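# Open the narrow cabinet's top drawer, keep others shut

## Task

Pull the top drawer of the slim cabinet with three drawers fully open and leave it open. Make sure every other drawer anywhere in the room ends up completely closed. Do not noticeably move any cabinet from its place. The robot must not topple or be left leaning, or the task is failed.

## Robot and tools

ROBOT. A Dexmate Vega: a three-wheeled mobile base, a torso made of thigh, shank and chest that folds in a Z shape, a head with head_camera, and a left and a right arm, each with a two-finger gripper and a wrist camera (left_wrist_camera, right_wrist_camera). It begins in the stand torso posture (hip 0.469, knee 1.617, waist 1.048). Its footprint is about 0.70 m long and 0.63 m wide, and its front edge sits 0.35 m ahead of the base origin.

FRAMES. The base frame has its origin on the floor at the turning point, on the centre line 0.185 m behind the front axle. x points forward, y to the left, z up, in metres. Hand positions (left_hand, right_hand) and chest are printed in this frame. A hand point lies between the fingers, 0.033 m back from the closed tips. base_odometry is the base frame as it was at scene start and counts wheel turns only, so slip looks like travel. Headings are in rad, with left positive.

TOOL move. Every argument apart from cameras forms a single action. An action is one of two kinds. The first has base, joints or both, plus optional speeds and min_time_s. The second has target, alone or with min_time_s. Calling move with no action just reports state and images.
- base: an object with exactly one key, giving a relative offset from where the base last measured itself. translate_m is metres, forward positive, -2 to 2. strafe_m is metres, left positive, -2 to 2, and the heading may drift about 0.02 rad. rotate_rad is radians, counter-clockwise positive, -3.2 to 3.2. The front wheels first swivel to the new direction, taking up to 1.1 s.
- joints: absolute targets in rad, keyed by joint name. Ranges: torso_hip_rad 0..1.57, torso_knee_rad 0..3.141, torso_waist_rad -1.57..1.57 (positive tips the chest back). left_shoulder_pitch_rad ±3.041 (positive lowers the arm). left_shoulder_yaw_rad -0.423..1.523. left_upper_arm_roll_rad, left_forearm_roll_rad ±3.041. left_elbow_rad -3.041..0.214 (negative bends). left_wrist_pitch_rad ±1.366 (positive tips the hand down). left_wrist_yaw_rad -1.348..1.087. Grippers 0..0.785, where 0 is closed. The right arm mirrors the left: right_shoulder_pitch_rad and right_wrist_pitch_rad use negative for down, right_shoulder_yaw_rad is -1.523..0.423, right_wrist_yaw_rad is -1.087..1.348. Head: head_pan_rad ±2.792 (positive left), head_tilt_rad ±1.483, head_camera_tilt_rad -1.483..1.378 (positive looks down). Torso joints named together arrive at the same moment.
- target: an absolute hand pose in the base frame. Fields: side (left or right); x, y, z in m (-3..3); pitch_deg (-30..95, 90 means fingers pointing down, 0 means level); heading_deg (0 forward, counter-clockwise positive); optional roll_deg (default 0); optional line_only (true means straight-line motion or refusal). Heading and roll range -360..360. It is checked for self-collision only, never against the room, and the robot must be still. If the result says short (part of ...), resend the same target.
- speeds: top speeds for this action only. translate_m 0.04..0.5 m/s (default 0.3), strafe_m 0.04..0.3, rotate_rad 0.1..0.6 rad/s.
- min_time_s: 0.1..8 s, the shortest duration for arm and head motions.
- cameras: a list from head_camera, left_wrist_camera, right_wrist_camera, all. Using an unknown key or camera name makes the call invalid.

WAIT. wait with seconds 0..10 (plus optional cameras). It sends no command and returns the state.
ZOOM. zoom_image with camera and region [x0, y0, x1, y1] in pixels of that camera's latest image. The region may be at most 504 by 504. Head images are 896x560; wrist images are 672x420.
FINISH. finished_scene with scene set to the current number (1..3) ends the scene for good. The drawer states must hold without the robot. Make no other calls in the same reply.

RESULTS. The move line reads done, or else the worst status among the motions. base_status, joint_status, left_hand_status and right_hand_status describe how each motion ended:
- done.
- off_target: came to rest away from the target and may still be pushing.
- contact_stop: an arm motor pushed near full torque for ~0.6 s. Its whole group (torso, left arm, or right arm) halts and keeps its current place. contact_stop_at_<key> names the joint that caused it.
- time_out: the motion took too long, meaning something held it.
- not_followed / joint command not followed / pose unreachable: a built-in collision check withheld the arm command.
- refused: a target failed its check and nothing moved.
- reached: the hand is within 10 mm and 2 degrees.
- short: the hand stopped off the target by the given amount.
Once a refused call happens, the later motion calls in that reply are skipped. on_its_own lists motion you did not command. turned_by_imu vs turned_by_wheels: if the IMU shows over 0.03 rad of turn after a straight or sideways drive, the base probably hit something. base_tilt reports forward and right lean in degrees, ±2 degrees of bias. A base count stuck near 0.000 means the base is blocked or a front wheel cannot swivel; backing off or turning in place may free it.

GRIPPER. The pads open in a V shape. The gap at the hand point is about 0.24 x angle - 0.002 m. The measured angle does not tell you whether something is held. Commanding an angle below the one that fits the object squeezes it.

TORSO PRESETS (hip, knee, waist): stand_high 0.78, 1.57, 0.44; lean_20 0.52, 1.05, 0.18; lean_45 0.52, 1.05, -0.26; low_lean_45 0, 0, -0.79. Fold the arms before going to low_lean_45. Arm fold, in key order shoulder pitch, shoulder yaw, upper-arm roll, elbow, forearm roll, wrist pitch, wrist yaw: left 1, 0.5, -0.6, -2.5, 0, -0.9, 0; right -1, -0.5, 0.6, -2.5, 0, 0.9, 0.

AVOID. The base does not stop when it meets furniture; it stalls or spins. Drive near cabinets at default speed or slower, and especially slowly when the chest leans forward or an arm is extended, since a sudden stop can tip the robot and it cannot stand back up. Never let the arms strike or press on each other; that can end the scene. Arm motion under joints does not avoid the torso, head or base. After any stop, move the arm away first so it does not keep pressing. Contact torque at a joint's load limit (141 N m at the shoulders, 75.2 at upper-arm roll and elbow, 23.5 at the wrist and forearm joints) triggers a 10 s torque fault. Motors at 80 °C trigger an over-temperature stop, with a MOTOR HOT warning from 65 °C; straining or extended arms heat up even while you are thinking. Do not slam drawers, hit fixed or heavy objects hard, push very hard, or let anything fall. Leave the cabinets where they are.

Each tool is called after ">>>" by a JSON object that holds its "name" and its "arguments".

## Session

>>> {"name": "move", "arguments": {"joints": {"head_pan_rad": 0.8, "head_camera_tilt_rad": 0.3}, "cameras": ["head_camera"]}}

>>> {"name": "move", "arguments": {"joints": {"head_pan_rad": 2.4}, "cameras": ["head_camera"]}}

>>> {"name": "move", "arguments": {"joints": {"head_pan_rad": -0.8}, "cameras": ["head_camera"]}}

>>> {"name": "move", "arguments": {"joints": {"head_pan_rad": -2.4}, "cameras": ["head_camera"]}}

Scene clock: 1.20 s.
Joint torques (N m): left_arm=[4.49 0 -1.26 -2.85 0.02 -1.8 0.04] | right_arm=[-5.92 -1.43 0.58 -2.67 0.13 2.14 -0.16]
Motor temperatures (°C): left_arm=[31 31 31 26 40 35 41] | right_arm=[29 27 32 31 36 36 33]
move: done
base_odometry: x=+0.000 y=+0.000 heading=+0.000
turned_by_wheels: +0.000
turned_by_imu: +0.000
base_tilt: forward=+0.0 right=+0.7
base_status: not commanded
joint_positions: torso_hip_rad=+0.469 torso_knee_rad=+1.617 torso_waist_rad=+1.048 left_shoulder_pitch_rad=+2.199 left_shoulder_yaw_rad=+0.008 left_upper_arm_roll_rad=-0.009 left_elbow_rad=-1.083 left_forearm_roll_rad=+0.016 left_wrist_pitch_rad=-0.484 left_wrist_yaw_rad=+0.004 left_gripper_rad=+0.005 right_shoulder_pitch_rad=-2.208 right_shoulder_yaw_rad=+0.017 right_upper_arm_roll_rad=-0.013 right_elbow_rad=-1.119 right_forearm_roll_rad=-0.015 right_wrist_pitch_rad=+0.484 right_wrist_yaw_rad=-0.019 right_gripper_rad=+0.005 head_pan_rad=+0.800 head_tilt_rad=+0.000 head_camera_tilt_rad=+0.300
joint_status: all done
chest: x=-0.0111 y=+0.0000 z=+1.4155 quat_wxyz=(+0.999, +0.000, +0.050, +0.000) (m; base frame)
left_hand: x=+0.1637 y=+0.2372 z=+0.6154 quat_wxyz=(+0.407, +0.009, +0.913, +0.007) pitch_deg=+41.9 heading_deg=+0.4 roll_deg=+1.6 back=up (m; base frame)
right_hand: x=+0.1747 y=-0.2171 z=+0.6263 quat_wxyz=(+0.419, +0.002, +0.908, +0.001) pitch_deg=+40.4 heading_deg=+0.0 roll_deg=+0.2 back=up (m; base frame)
pictures: head_camera

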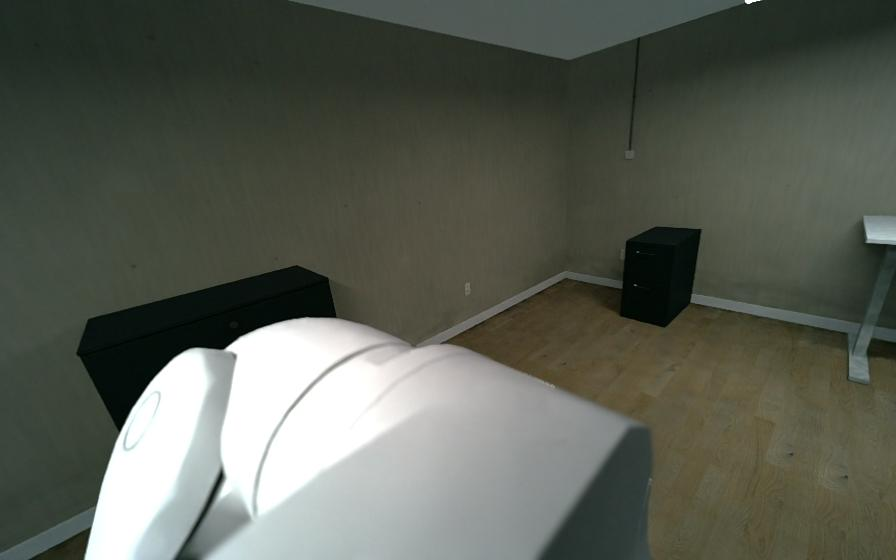

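Scene clock: 2.93 s.
Joint torques (N m): left_arm=[5.44 -0.92 -0.9 -2.37 0.15 -1.4 -0.04] | right_arm=[-6.57 -0.68 -0.06 -1.09 0.13 1.93 0.08]
move: done
base_odometry: x=+0.000 y=+0.000 heading=+0.000
turned_by_wheels: +0.000
turned_by_imu: +0.000
base_tilt: forward=+0.0 right=+0.8
base_status: not commanded
joint_positions: torso_hip_rad=+0.469 torso_knee_rad=+1.617 torso_waist_rad=+1.048 left_shoulder_pitch_rad=+2.199 left_shoulder_yaw_rad=+0.008 left_upper_arm_roll_rad=-0.009 left_elbow_rad=-1.083 left_forearm_roll_rad=+0.016 left_wrist_pitch_rad=-0.484 left_wrist_yaw_rad=+0.004 left_gripper_rad=+0.005 right_shoulder_pitch_rad=-2.208 right_shoulder_yaw_rad=+0.017 right_upper_arm_roll_rad=-0.013 right_elbow_rad=-1.119 right_forearm_roll_rad=-0.015 right_wrist_pitch_rad=+0.484 right_wrist_yaw_rad=-0.019 right_gripper_rad=+0.005 head_pan_rad=+2.400 head_tilt_rad=+0.000 head_camera_tilt_rad=+0.300
joint_status: all done
chest: x=-0.0111 y=+0.0000 z=+1.4155 quat_wxyz=(+0.999, +0.000, +0.050, +0.000) (m; base frame)
left_hand: x=+0.1637 y=+0.2372 z=+0.6154 quat_wxyz=(+0.407, +0.009, +0.913, +0.007) pitch_deg=+41.9 heading_deg=+0.4 roll_deg=+1.6 back=up (m; base frame)
right_hand: x=+0.1747 y=-0.2171 z=+0.6263 quat_wxyz=(+0.419, +0.002, +0.908, +0.001) pitch_deg=+40.4 heading_deg=+0.0 roll_deg=+0.2 back=up (m; base frame)
pictures: head_camera

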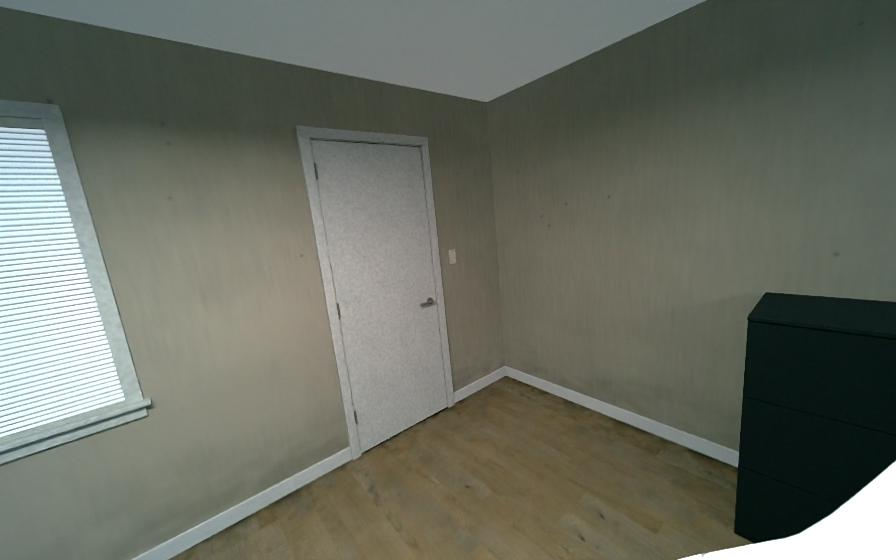

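Scene clock: 5.73 s.
Joint torques (N m): left_arm=[6.6 0.83 -1.18 -3.32 -0.04 -1.88 -0.12] | right_arm=[-4.72 -1.21 0.19 -1.58 0.15 1.29 -0.11]
move: done
base_odometry: x=+0.000 y=+0.000 heading=+0.000
turned_by_wheels: +0.000
turned_by_imu: +0.000
base_tilt: forward=+0.1 right=+0.7
base_status: not commanded
joint_positions: torso_hip_rad=+0.469 torso_knee_rad=+1.617 torso_waist_rad=+1.048 left_shoulder_pitch_rad=+2.199 left_shoulder_yaw_rad=+0.008 left_upper_arm_roll_rad=-0.009 left_elbow_rad=-1.083 left_forearm_roll_rad=+0.016 left_wrist_pitch_rad=-0.484 left_wrist_yaw_rad=+0.004 left_gripper_rad=+0.005 right_shoulder_pitch_rad=-2.208 right_shoulder_yaw_rad=+0.017 right_upper_arm_roll_rad=-0.013 right_elbow_rad=-1.119 right_forearm_roll_rad=-0.015 right_wrist_pitch_rad=+0.484 right_wrist_yaw_rad=-0.019 right_gripper_rad=+0.005 head_pan_rad=-0.800 head_tilt_rad=+0.000 head_camera_tilt_rad=+0.300
joint_status: all done
chest: x=-0.0111 y=+0.0000 z=+1.4155 quat_wxyz=(+0.999, +0.000, +0.050, +0.000) (m; base frame)
left_hand: x=+0.1637 y=+0.2372 z=+0.6154 quat_wxyz=(+0.407, +0.009, +0.913, +0.007) pitch_deg=+41.9 heading_deg=+0.4 roll_deg=+1.6 back=up (m; base frame)
right_hand: x=+0.1747 y=-0.2171 z=+0.6263 quat_wxyz=(+0.419, +0.002, +0.908, +0.001) pitch_deg=+40.4 heading_deg=+0.0 roll_deg=+0.2 back=up (m; base frame)
pictures: head_camera

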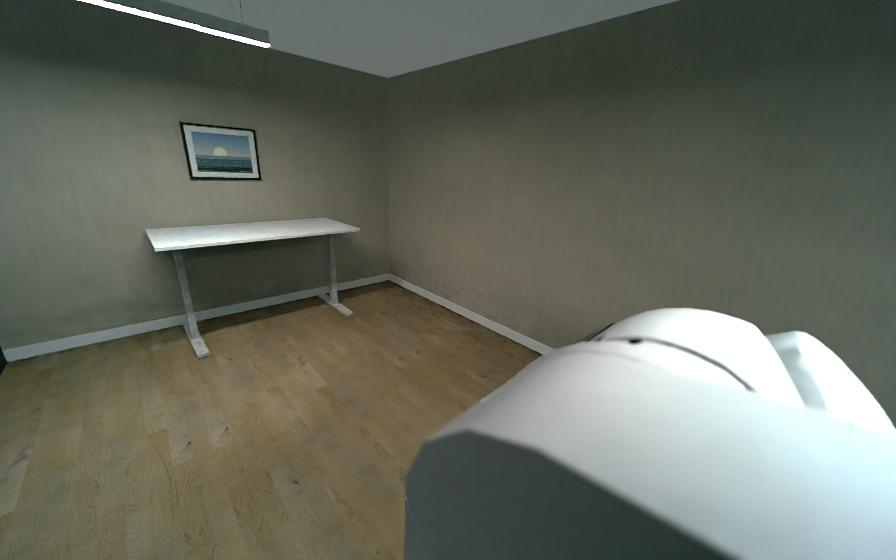

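Scene clock: 7.47 s.
Joint torques (N m): left_arm=[6.8 0.58 -0.91 -3.41 0.01 -2.2 -0.39] | right_arm=[-5.73 -1.61 -0.12 -1.58 0.05 2.4 -0.06]
move: done
base_odometry: x=+0.000 y=+0.000 heading=+0.000
turned_by_wheels: +0.000
turned_by_imu: +0.000
base_tilt: forward=+0.1 right=+0.8
base_status: not commanded
joint_positions: torso_hip_rad=+0.469 torso_knee_rad=+1.617 torso_waist_rad=+1.048 left_shoulder_pitch_rad=+2.199 left_shoulder_yaw_rad=+0.008 left_upper_arm_roll_rad=-0.009 left_elbow_rad=-1.083 left_forearm_roll_rad=+0.016 left_wrist_pitch_rad=-0.484 left_wrist_yaw_rad=+0.004 left_gripper_rad=+0.005 right_shoulder_pitch_rad=-2.208 right_shoulder_yaw_rad=+0.017 right_upper_arm_roll_rad=-0.013 right_elbow_rad=-1.119 right_forearm_roll_rad=-0.015 right_wrist_pitch_rad=+0.484 right_wrist_yaw_rad=-0.019 right_gripper_rad=+0.005 head_pan_rad=-2.400 head_tilt_rad=+0.000 head_camera_tilt_rad=+0.300
joint_status: all done
chest: x=-0.0111 y=+0.0000 z=+1.4155 quat_wxyz=(+0.999, +0.000, +0.050, +0.000) (m; base frame)
left_hand: x=+0.1637 y=+0.2372 z=+0.6154 quat_wxyz=(+0.407, +0.009, +0.913, +0.007) pitch_deg=+41.9 heading_deg=+0.4 roll_deg=+1.6 back=up (m; base frame)
right_hand: x=+0.1747 y=-0.2171 z=+0.6263 quat_wxyz=(+0.419, +0.002, +0.908, +0.001) pitch_deg=+40.4 heading_deg=+0.0 roll_deg=+0.2 back=up (m; base frame)
pictures: head_camera

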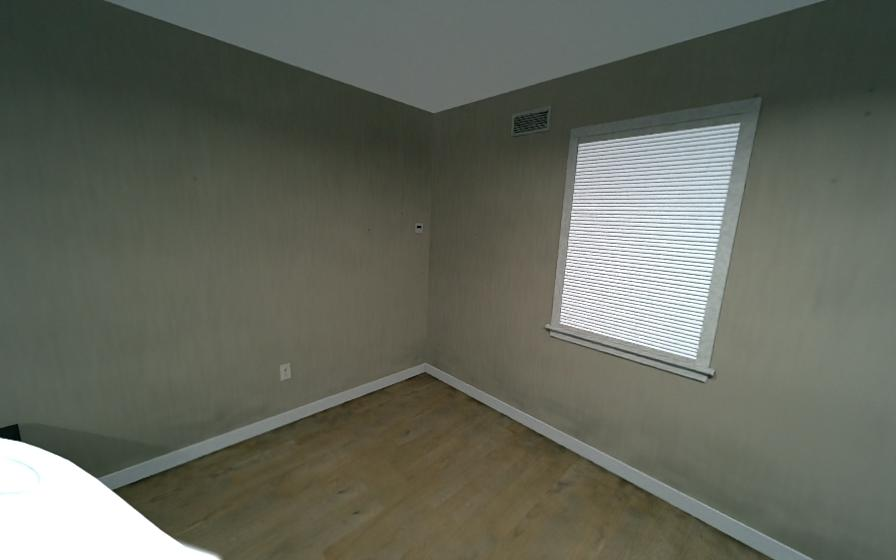

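>>> {"name": "move", "arguments": {"base": {"rotate_rad": -1.4}, "joints": {"head_pan_rad": 0, "head_camera_tilt_rad": 0.5, "left_shoulder_pitch_rad": 1.5, "left_shoulder_yaw_rad": 0, "left_upper_arm_roll_rad": 0, "left_elbow_rad": -1.8, "left_wrist_pitch_rad": 0.3, "right_shoulder_pitch_rad": -1.0, "right_shoulder_yaw_rad": -0.5, "right_upper_arm_roll_rad": 0.6, "right_elbow_rad": -2.5, "right_forearm_roll_rad": 0, "right_wrist_pitch_rad": 0.9, "right_wrist_yaw_rad": 0, "left_gripper_rad": 0.4}, "cameras": ["head_camera"]}}

>>> {"name": "zoom_image", "arguments": {"camera": "head_camera", "region": [300, 180, 600, 430]}}

Scene clock: 14.00 s.
Joint torques (N m): left_arm=[-22.3 -4.29 2.02 -9.19 -0.04 -1.67 -0.17] | right_arm=[21.65 -8.27 5.59 0.13 0.56 -1.71 0.06]
move: done
base_odometry: x=+0.002 y=+0.001 heading=-1.404
turned_by_wheels: -1.404
turned_by_imu: -1.396
base_tilt: forward=+0.1 right=+0.8
base_status: done
joint_positions: torso_hip_rad=+0.469 torso_knee_rad=+1.617 torso_waist_rad=+1.048 left_shoulder_pitch_rad=+1.500 left_shoulder_yaw_rad=+0.000 left_upper_arm_roll_rad=+0.000 left_elbow_rad=-1.800 left_forearm_roll_rad=+0.016 left_wrist_pitch_rad=+0.300 left_wrist_yaw_rad=+0.004 left_gripper_rad=+0.400 right_shoulder_pitch_rad=-1.004 right_shoulder_yaw_rad=-0.498 right_upper_arm_roll_rad=+0.598 right_elbow_rad=-2.496 right_forearm_roll_rad=+0.000 right_wrist_pitch_rad=+0.899 right_wrist_yaw_rad=+0.000 right_gripper_rad=+0.005 head_pan_rad=+0.000 head_tilt_rad=+0.000 head_camera_tilt_rad=+0.500
joint_status: all done
chest: x=-0.0111 y=+0.0000 z=+1.4155 quat_wxyz=(+0.999, +0.000, +0.050, +0.000) (m; base frame)
left_hand: x=+0.6933 y=+0.2326 z=+1.0723 quat_wxyz=(+0.671, +0.003, +0.742, +0.009) pitch_deg=+5.8 heading_deg=+0.5 roll_deg=+0.9 back=up (m; base frame)
right_hand: x=-0.0047 y=-0.1729 z=+1.7001 quat_wxyz=(+0.841, -0.204, -0.394, -0.309) pitch_deg=-37.3 heading_deg=+132.5 roll_deg=+7.2 back=down (m; base frame)
pictures: head_camera

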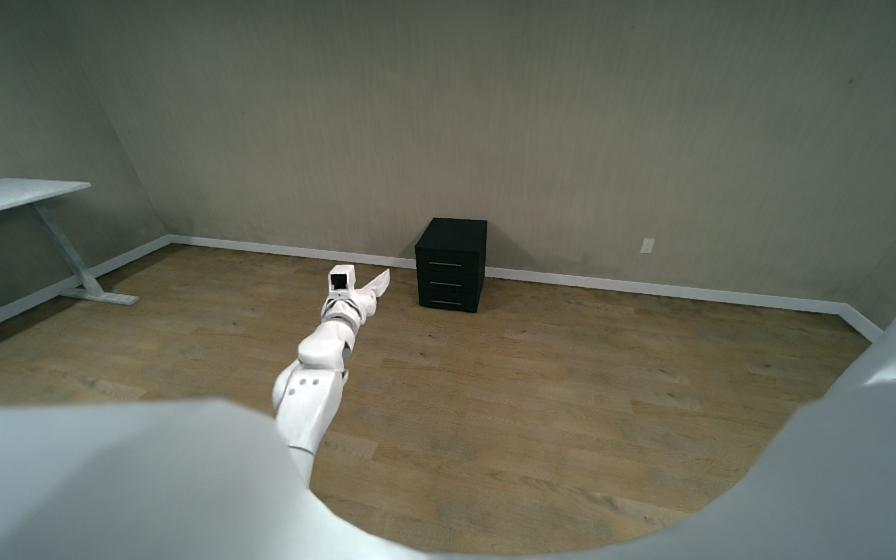

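Scaled by 1.680 from the camera's 896x560 image, which has a finer 960x600 frame.

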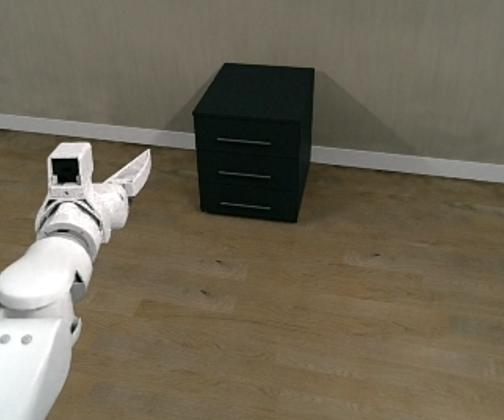

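>>> {"name": "move", "arguments": {"base": {"translate_m": 0.547}, "joints": {"torso_hip_rad": 0.25, "torso_knee_rad": 1.12, "torso_waist_rad": 0.50, "head_camera_tilt_rad": 0.35, "left_shoulder_pitch_rad": 0.92, "left_shoulder_yaw_rad": -0.18, "left_upper_arm_roll_rad": -0.44, "left_elbow_rad": -1.08, "left_forearm_roll_rad": -0.74, "left_wrist_pitch_rad": 0.26, "left_wrist_yaw_rad": -0.35}}}

>>> {"name": "move", "arguments": {"base": {"rotate_rad": -0.175}, "cameras": ["head_camera", "left_wrist_camera"]}}

>>> {"name": "zoom_image", "arguments": {"camera": "head_camera", "region": [280, 120, 560, 400]}}

Scene clock: 19.20 s.
Joint torques (N m): left_arm=[-23.92 -3.36 -1.09 -5.33 -0.97 -1.5 -1.37] | right_arm=[20.37 -7.17 6.31 -0.68 0.71 -2.24 -0.24]
move: done
base_odometry: x=+0.093 y=-0.538 heading=-1.405
turned_by_wheels: -0.001
turned_by_imu: -0.002
base_tilt: forward=+0.0 right=+0.8
base_status: done
joint_positions: torso_hip_rad=+0.250 torso_knee_rad=+1.120 torso_waist_rad=+0.500 left_shoulder_pitch_rad=+0.923 left_shoulder_yaw_rad=-0.179 left_upper_arm_roll_rad=-0.437 left_elbow_rad=-1.084 left_forearm_roll_rad=-0.736 left_wrist_pitch_rad=+0.260 left_wrist_yaw_rad=-0.348 left_gripper_rad=+0.400 right_shoulder_pitch_rad=-1.000 right_shoulder_yaw_rad=-0.500 right_upper_arm_roll_rad=+0.600 right_elbow_rad=-2.500 right_forearm_roll_rad=+0.000 right_wrist_pitch_rad=+0.900 right_wrist_yaw_rad=+0.000 right_gripper_rad=+0.005 head_pan_rad=+0.000 head_tilt_rad=+0.000 head_camera_tilt_rad=+0.350
joint_status: all done
chest: x=+0.0465 y=+0.0000 z=+1.2911 quat_wxyz=(+0.983, +0.000, +0.184, +0.000) (m; base frame)
left_hand: x=+0.7997 y=+0.2417 z=+0.8276 quat_wxyz=(+0.544, -0.374, +0.642, -0.390) pitch_deg=+6.0 heading_deg=-5.4 roll_deg=-65.8 back=up (m; base frame)
right_hand: x=+0.1256 y=-0.1712 z=+1.5630 quat_wxyz=(+0.885, -0.245, -0.282, -0.279) pitch_deg=-46.2 heading_deg=+121.5 roll_deg=+23.5 back=down (m; base frame)
pictures: none

Scene clock: 20.93 s.
Joint torques (N m): left_arm=[-25.64 -1.76 -1.12 -6.96 -0.8 -1.28 -1.18] | right_arm=[19.12 -8.72 6.55 -1.1 0.79 -1.09 -0.46]
move: done
base_odometry: x=+0.093 y=-0.538 heading=-1.580
turned_by_wheels: -0.175
turned_by_imu: -0.175
base_tilt: forward=+0.1 right=+0.7
base_status: done
joint_positions: torso_hip_rad=+0.250 torso_knee_rad=+1.120 torso_waist_rad=+0.500 left_shoulder_pitch_rad=+0.920 left_shoulder_yaw_rad=-0.180 left_upper_arm_roll_rad=-0.440 left_elbow_rad=-1.080 left_forearm_roll_rad=-0.740 left_wrist_pitch_rad=+0.260 left_wrist_yaw_rad=-0.350 left_gripper_rad=+0.400 right_shoulder_pitch_rad=-1.000 right_shoulder_yaw_rad=-0.500 right_upper_arm_roll_rad=+0.600 right_elbow_rad=-2.500 right_forearm_roll_rad=+0.000 right_wrist_pitch_rad=+0.900 right_wrist_yaw_rad=+0.000 right_gripper_rad=+0.005 head_pan_rad=+0.000 head_tilt_rad=+0.000 head_camera_tilt_rad=+0.350
joint_status: not commanded
chest: x=+0.0465 y=+0.0000 z=+1.2911 quat_wxyz=(+0.983, +0.000, +0.184, +0.000) (m; base frame)
left_hand: x=+0.8005 y=+0.2417 z=+0.8287 quat_wxyz=(+0.544, -0.375, +0.640, -0.392) pitch_deg=+5.8 heading_deg=-5.4 roll_deg=-66.2 back=up (m; base frame)
right_hand: x=+0.1255 y=-0.1712 z=+1.5630 quat_wxyz=(+0.885, -0.245, -0.282, -0.279) pitch_deg=-46.2 heading_deg=+121.5 roll_deg=+23.5 back=down (m; base frame)
pictures: head_camera, left_wrist_camera

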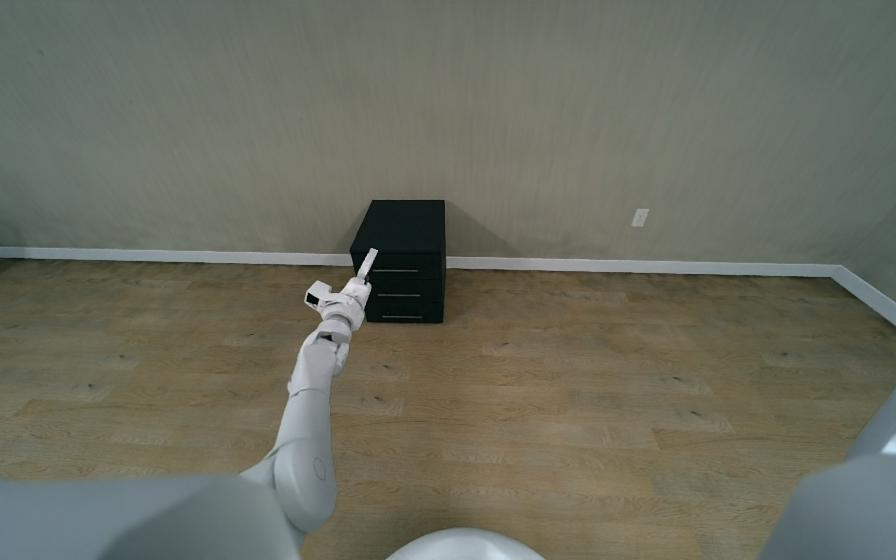

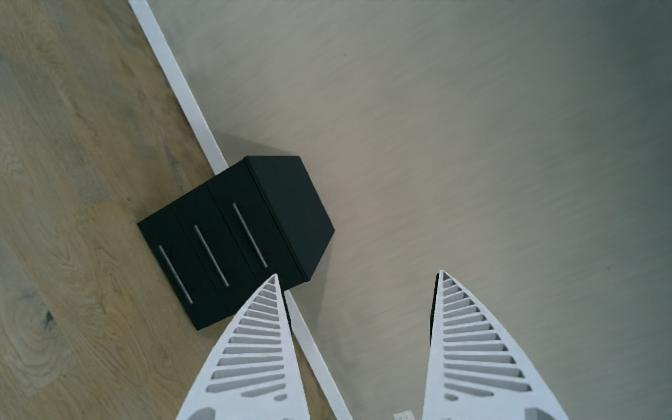

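Scaled by 1.800 from the camera's 896x560 image, which has a finer 960x600 frame.

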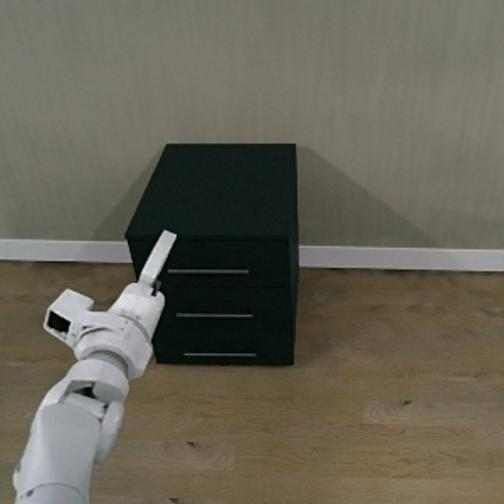

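>>> {"name": "move", "arguments": {"base": {"translate_m": 0.38}, "joints": {"torso_hip_rad": 0.0, "torso_knee_rad": 0.6, "torso_waist_rad": -0.1, "head_camera_tilt_rad": 0.2, "left_shoulder_pitch_rad": 0.725, "left_shoulder_yaw_rad": -0.240, "left_upper_arm_roll_rad": -0.587, "left_elbow_rad": -0.841, "left_forearm_roll_rad": -0.986, "left_wrist_pitch_rad": 0.246, "left_wrist_yaw_rad": -0.468}, "cameras": ["head_camera", "left_wrist_camera"]}}

Scene clock: 24.90 s.
Joint torques (N m): left_arm=[-19.71 -4.22 -1.35 -5.19 -0.54 0.4 -1.51] | right_arm=[17.51 -7.88 6.98 -2.75 0.89 -0.92 -0.65]
move: done
base_odometry: x=+0.090 y=-0.918 heading=-1.581
turned_by_wheels: -0.001
turned_by_imu: -0.002
base_tilt: forward=+0.1 right=+0.8
base_status: done
joint_positions: torso_hip_rad=+0.001 torso_knee_rad=+0.600 torso_waist_rad=-0.100 left_shoulder_pitch_rad=+0.725 left_shoulder_yaw_rad=-0.240 left_upper_arm_roll_rad=-0.587 left_elbow_rad=-0.841 left_forearm_roll_rad=-0.986 left_wrist_pitch_rad=+0.246 left_wrist_yaw_rad=-0.468 left_gripper_rad=+0.400 right_shoulder_pitch_rad=-1.000 right_shoulder_yaw_rad=-0.500 right_upper_arm_roll_rad=+0.600 right_elbow_rad=-2.500 right_forearm_roll_rad=+0.000 right_wrist_pitch_rad=+0.900 right_wrist_yaw_rad=+0.000 right_gripper_rad=+0.005 head_pan_rad=+0.000 head_tilt_rad=+0.000 head_camera_tilt_rad=+0.200
joint_status: all done
chest: x=+0.1213 y=+0.0000 z=+1.0743 quat_wxyz=(+0.939, +0.000, +0.343, +0.000) (m; base frame)
left_hand: x=+0.7496 y=+0.2393 z=+0.4394 quat_wxyz=(+0.430, -0.561, +0.561, -0.431) pitch_deg=+15.1 heading_deg=-0.1 roll_deg=+90.0 (m; base frame)
right_hand: x=+0.2841 y=-0.1712 z=+1.3061 quat_wxyz=(+0.919, -0.287, -0.133, -0.235) pitch_deg=-53.1 heading_deg=+100.5 roll_deg=+50.8 back=down (m; base frame)
pictures: head_camera, left_wrist_camera

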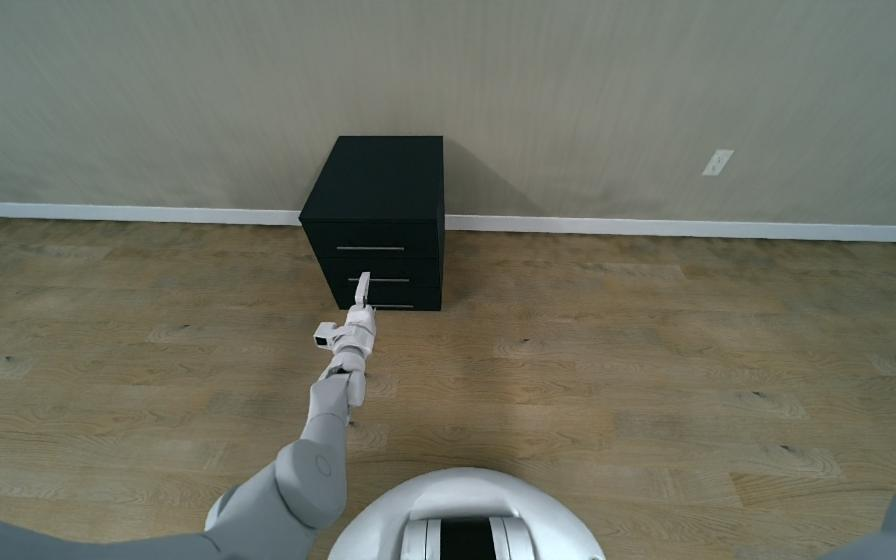

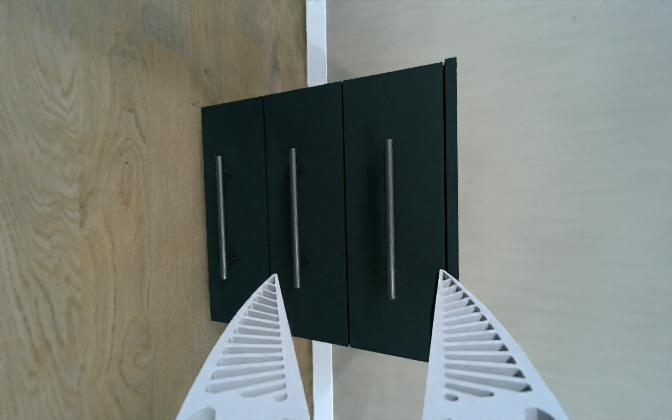

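>>> {"name": "move", "arguments": {"base": {"translate_m": 0.193}, "cameras": ["left_wrist_camera"]}}

>>> {"name": "move", "arguments": {"joints": {"left_gripper_rad": 0.0}, "cameras": ["left_wrist_camera"]}}

>>> {"name": "move", "arguments": {"base": {"translate_m": -0.34}, "speeds": {"translate_m": 0.16}, "cameras": ["head_camera", "left_wrist_camera"]}}

>>> {"name": "move", "arguments": {"base": {"translate_m": -0.065}, "speeds": {"translate_m": 0.07}, "cameras": ["head_camera", "left_wrist_camera"]}}

>>> {"name": "zoom_image", "arguments": {"camera": "head_camera", "region": [280, 100, 480, 310]}}

Scene clock: 27.63 s.
Joint torques (N m): left_arm=[-21.95 -2.72 1.5 -5.72 0.26 0.46 0.56] | right_arm=[16.29 -6.64 7.65 -1.78 0.87 -1.1 -0.87]
move: done
base_odometry: x=+0.088 y=-1.111 heading=-1.581
turned_by_wheels: +0.000
turned_by_imu: +0.000
base_tilt: forward=+0.1 right=+0.8
base_status: done
joint_positions: torso_hip_rad=+0.001 torso_knee_rad=+0.600 torso_waist_rad=-0.100 left_shoulder_pitch_rad=+0.725 left_shoulder_yaw_rad=-0.240 left_upper_arm_roll_rad=-0.587 left_elbow_rad=-0.841 left_forearm_roll_rad=-0.986 left_wrist_pitch_rad=+0.246 left_wrist_yaw_rad=-0.468 left_gripper_rad=+0.400 right_shoulder_pitch_rad=-1.000 right_shoulder_yaw_rad=-0.500 right_upper_arm_roll_rad=+0.600 right_elbow_rad=-2.500 right_forearm_roll_rad=+0.000 right_wrist_pitch_rad=+0.900 right_wrist_yaw_rad=+0.000 right_gripper_rad=+0.005 head_pan_rad=+0.000 head_tilt_rad=+0.000 head_camera_tilt_rad=+0.200
joint_status: not commanded
chest: x=+0.1212 y=+0.0000 z=+1.0743 quat_wxyz=(+0.939, +0.000, +0.343, +0.000) (m; base frame)
left_hand: x=+0.7495 y=+0.2394 z=+0.4397 quat_wxyz=(+0.430, -0.561, +0.561, -0.431) pitch_deg=+15.0 heading_deg=+0.0 roll_deg=+89.9 (m; base frame)
right_hand: x=+0.2839 y=-0.1712 z=+1.3061 quat_wxyz=(+0.919, -0.287, -0.133, -0.235) pitch_deg=-53.1 heading_deg=+100.5 roll_deg=+50.8 back=down (m; base frame)
pictures: left_wrist_camera

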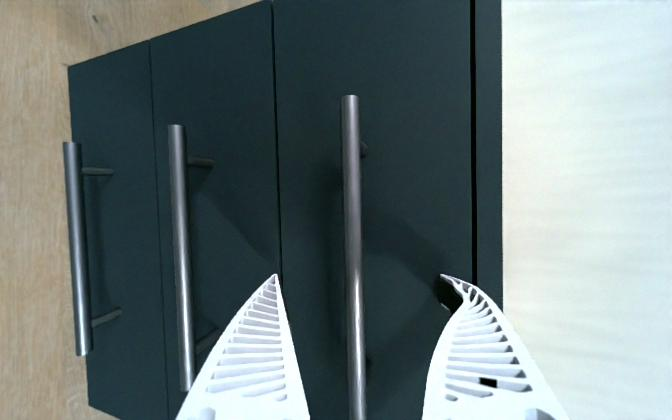

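Scene clock: 28.70 s.
Joint torques (N m): left_arm=[-18.99 -2.45 3.06 -3.33 -0.38 -0.08 -0.93] | right_arm=[16.82 -8.02 7.54 -1.6 0.82 -1.77 -0.53]
move: done
base_odometry: x=+0.088 y=-1.111 heading=-1.581
turned_by_wheels: +0.000
turned_by_imu: -0.001
base_tilt: forward=+0.1 right=+0.8
base_status: not commanded
joint_positions: torso_hip_rad=+0.001 torso_knee_rad=+0.600 torso_waist_rad=-0.100 left_shoulder_pitch_rad=+0.725 left_shoulder_yaw_rad=-0.240 left_upper_arm_roll_rad=-0.587 left_elbow_rad=-0.841 left_forearm_roll_rad=-0.986 left_wrist_pitch_rad=+0.246 left_wrist_yaw_rad=-0.468 left_gripper_rad=+0.000 right_shoulder_pitch_rad=-1.000 right_shoulder_yaw_rad=-0.500 right_upper_arm_roll_rad=+0.600 right_elbow_rad=-2.500 right_forearm_roll_rad=+0.000 right_wrist_pitch_rad=+0.900 right_wrist_yaw_rad=+0.000 right_gripper_rad=+0.005 head_pan_rad=+0.000 head_tilt_rad=+0.000 head_camera_tilt_rad=+0.200
joint_status: all done
chest: x=+0.1213 y=+0.0000 z=+1.0743 quat_wxyz=(+0.939, +0.000, +0.343, +0.000) (m; base frame)
left_hand: x=+0.7496 y=+0.2394 z=+0.4395 quat_wxyz=(+0.430, -0.561, +0.561, -0.431) pitch_deg=+15.1 heading_deg=+0.0 roll_deg=+89.9 (m; base frame)
right_hand: x=+0.2840 y=-0.1712 z=+1.3061 quat_wxyz=(+0.919, -0.287, -0.133, -0.235) pitch_deg=-53.1 heading_deg=+100.5 roll_deg=+50.8 back=down (m; base frame)
pictures: left_wrist_camera

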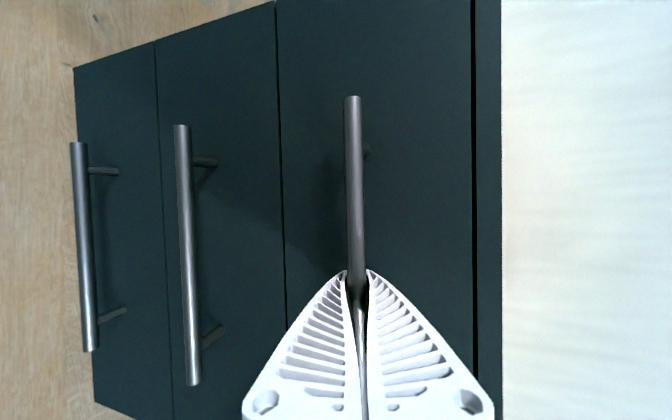

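Scene clock: 31.93 s.
Joint torques (N m): left_arm=[-14.48 -7.07 6.9 -2.1 1.11 3.44 -1.25] | right_arm=[16.3 -6.62 7.34 -2.66 0.96 -0.96 -0.9]
move: done
base_odometry: x=+0.091 y=-0.771 heading=-1.581
turned_by_wheels: +0.000
turned_by_imu: +0.000
base_tilt: forward=+0.1 right=+0.8
base_status: done
joint_positions: torso_hip_rad=+0.001 torso_knee_rad=+0.600 torso_waist_rad=-0.100 left_shoulder_pitch_rad=+0.725 left_shoulder_yaw_rad=-0.240 left_upper_arm_roll_rad=-0.587 left_elbow_rad=-0.841 left_forearm_roll_rad=-0.986 left_wrist_pitch_rad=+0.245 left_wrist_yaw_rad=-0.468 left_gripper_rad=+0.000 right_shoulder_pitch_rad=-1.000 right_shoulder_yaw_rad=-0.500 right_upper_arm_roll_rad=+0.600 right_elbow_rad=-2.500 right_forearm_roll_rad=+0.000 right_wrist_pitch_rad=+0.900 right_wrist_yaw_rad=+0.000 right_gripper_rad=+0.005 head_pan_rad=+0.000 head_tilt_rad=+0.000 head_camera_tilt_rad=+0.200
joint_status: not commanded
chest: x=+0.1213 y=+0.0000 z=+1.0743 quat_wxyz=(+0.939, +0.000, +0.343, +0.000) (m; base frame)
left_hand: x=+0.7497 y=+0.2402 z=+0.4396 quat_wxyz=(+0.430, -0.561, +0.561, -0.430) pitch_deg=+15.0 heading_deg=+0.1 roll_deg=+90.0 (m; base frame)
right_hand: x=+0.2841 y=-0.1712 z=+1.3061 quat_wxyz=(+0.919, -0.287, -0.133, -0.235) pitch_deg=-53.1 heading_deg=+100.5 roll_deg=+50.8 back=down (m; base frame)
pictures: head_camera, left_wrist_camera

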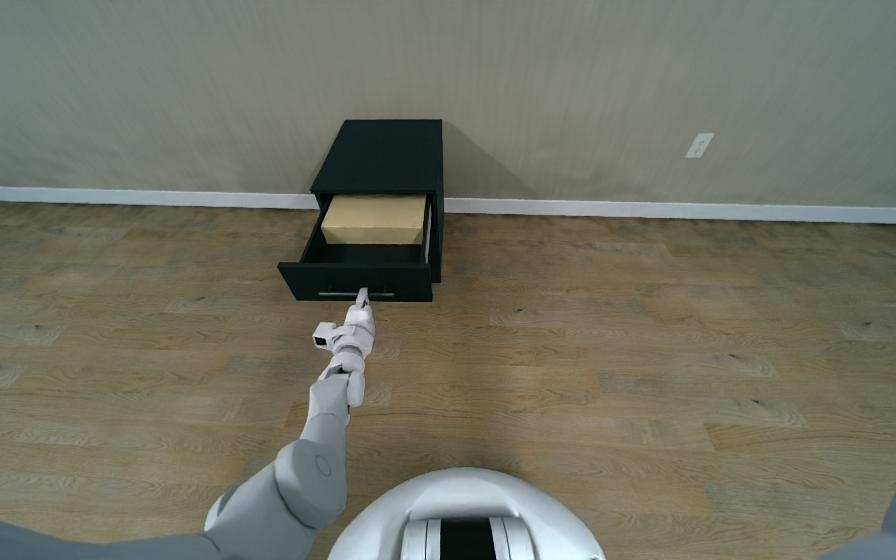

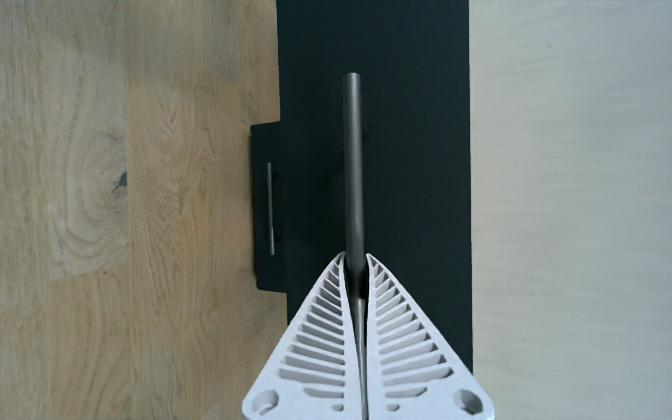

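Scene clock: 33.60 s.
Joint torques (N m): left_arm=[-12.84 -3.8 5.3 -3.64 -0.2 0.55 -0.76] | right_arm=[17.06 -8.44 6.99 -2.45 0.84 -1.42 -0.87]
move: done
base_odometry: x=+0.092 y=-0.706 heading=-1.582
turned_by_wheels: -0.001
turned_by_imu: -0.001
base_tilt: forward=+0.0 right=+0.8
base_status: done
joint_positions: torso_hip_rad=+0.001 torso_knee_rad=+0.600 torso_waist_rad=-0.100 left_shoulder_pitch_rad=+0.725 left_shoulder_yaw_rad=-0.240 left_upper_arm_roll_rad=-0.587 left_elbow_rad=-0.841 left_forearm_roll_rad=-0.986 left_wrist_pitch_rad=+0.246 left_wrist_yaw_rad=-0.468 left_gripper_rad=+0.000 right_shoulder_pitch_rad=-1.000 right_shoulder_yaw_rad=-0.500 right_upper_arm_roll_rad=+0.600 right_elbow_rad=-2.500 right_forearm_roll_rad=+0.000 right_wrist_pitch_rad=+0.900 right_wrist_yaw_rad=+0.000 right_gripper_rad=+0.005 head_pan_rad=+0.000 head_tilt_rad=+0.000 head_camera_tilt_rad=+0.200
joint_status: not commanded
chest: x=+0.1213 y=+0.0000 z=+1.0743 quat_wxyz=(+0.939, +0.000, +0.343, +0.000) (m; base frame)
left_hand: x=+0.7497 y=+0.2396 z=+0.4397 quat_wxyz=(+0.430, -0.561, +0.561, -0.431) pitch_deg=+15.0 heading_deg=+0.0 roll_deg=+89.9 (m; base frame)
right_hand: x=+0.2840 y=-0.1712 z=+1.3061 quat_wxyz=(+0.919, -0.287, -0.133, -0.235) pitch_deg=-53.1 heading_deg=+100.5 roll_deg=+50.8 back=down (m; base frame)
pictures: head_camera, left_wrist_camera

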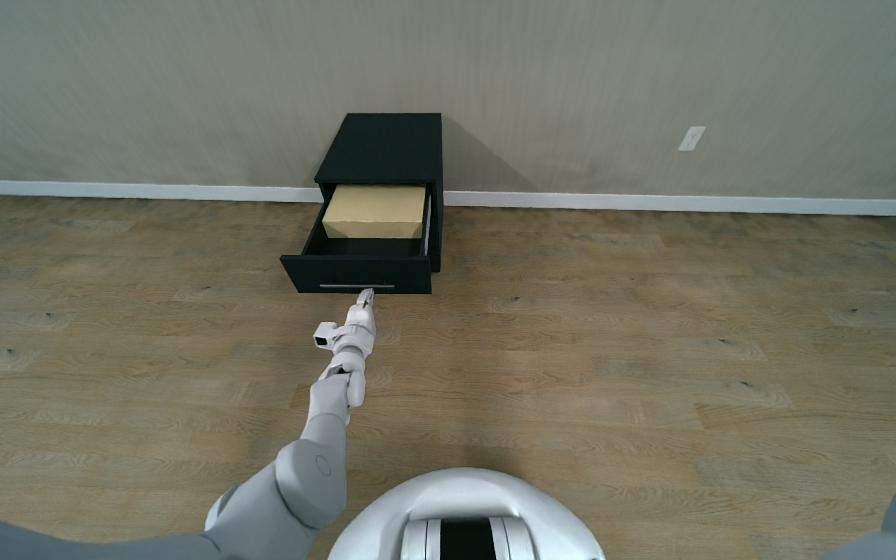

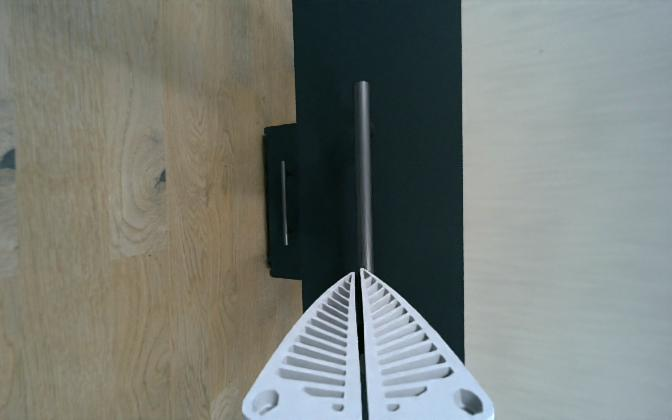

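Scaled by 2.400 from the camera's 896x560 image, which has a finer 960x600 frame.

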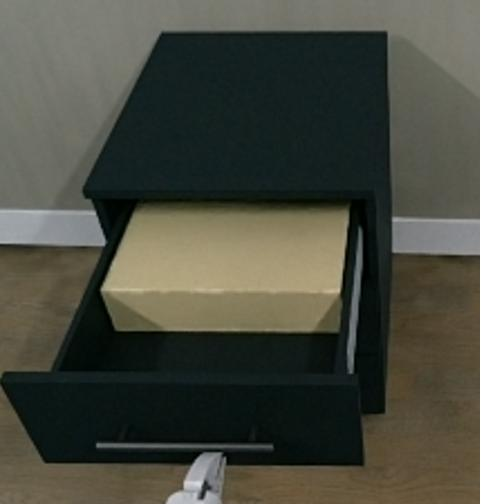

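>>> {"name": "move", "arguments": {"joints": {"head_pan_rad": 2.7, "head_camera_tilt_rad": 0.6}, "cameras": ["head_camera"]}}

Scene clock: 36.40 s.
Joint torques (N m): left_arm=[-12.28 -4.22 4.89 -4.39 -0.05 0.01 -0.76] | right_arm=[17.03 -8.26 7.56 -1.86 0.81 -1.28 -0.77]
move: done
base_odometry: x=+0.092 y=-0.706 heading=-1.582
turned_by_wheels: +0.000
turned_by_imu: +0.000
base_tilt: forward=+0.0 right=+0.8
base_status: not commanded
joint_positions: torso_hip_rad=+0.001 torso_knee_rad=+0.600 torso_waist_rad=-0.100 left_shoulder_pitch_rad=+0.725 left_shoulder_yaw_rad=-0.240 left_upper_arm_roll_rad=-0.587 left_elbow_rad=-0.841 left_forearm_roll_rad=-0.986 left_wrist_pitch_rad=+0.246 left_wrist_yaw_rad=-0.468 left_gripper_rad=+0.000 right_shoulder_pitch_rad=-1.000 right_shoulder_yaw_rad=-0.500 right_upper_arm_roll_rad=+0.600 right_elbow_rad=-2.500 right_forearm_roll_rad=+0.000 right_wrist_pitch_rad=+0.900 right_wrist_yaw_rad=+0.000 right_gripper_rad=+0.005 head_pan_rad=+2.700 head_tilt_rad=+0.000 head_camera_tilt_rad=+0.600
joint_status: all done
chest: x=+0.1213 y=+0.0000 z=+1.0743 quat_wxyz=(+0.939, +0.000, +0.343, +0.000) (m; base frame)
left_hand: x=+0.7497 y=+0.2396 z=+0.4397 quat_wxyz=(+0.430, -0.561, +0.561, -0.431) pitch_deg=+15.0 heading_deg=+0.0 roll_deg=+89.9 (m; base frame)
right_hand: x=+0.2840 y=-0.1712 z=+1.3061 quat_wxyz=(+0.919, -0.287, -0.133, -0.235) pitch_deg=-53.1 heading_deg=+100.5 roll_deg=+50.8 back=down (m; base frame)
pictures: head_camera

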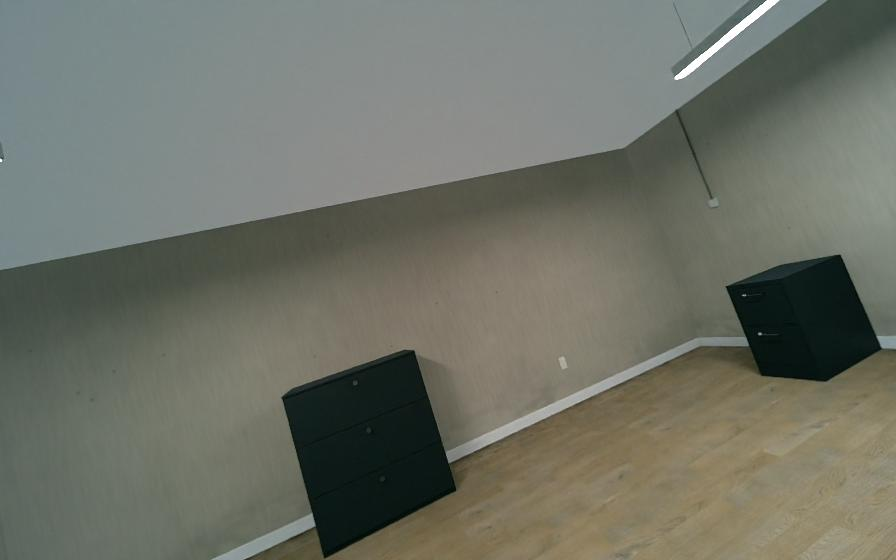

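All shut.

>>> {"name": "finished_scene", "arguments": {"scene": 3}}

The scene is finished: the task was done.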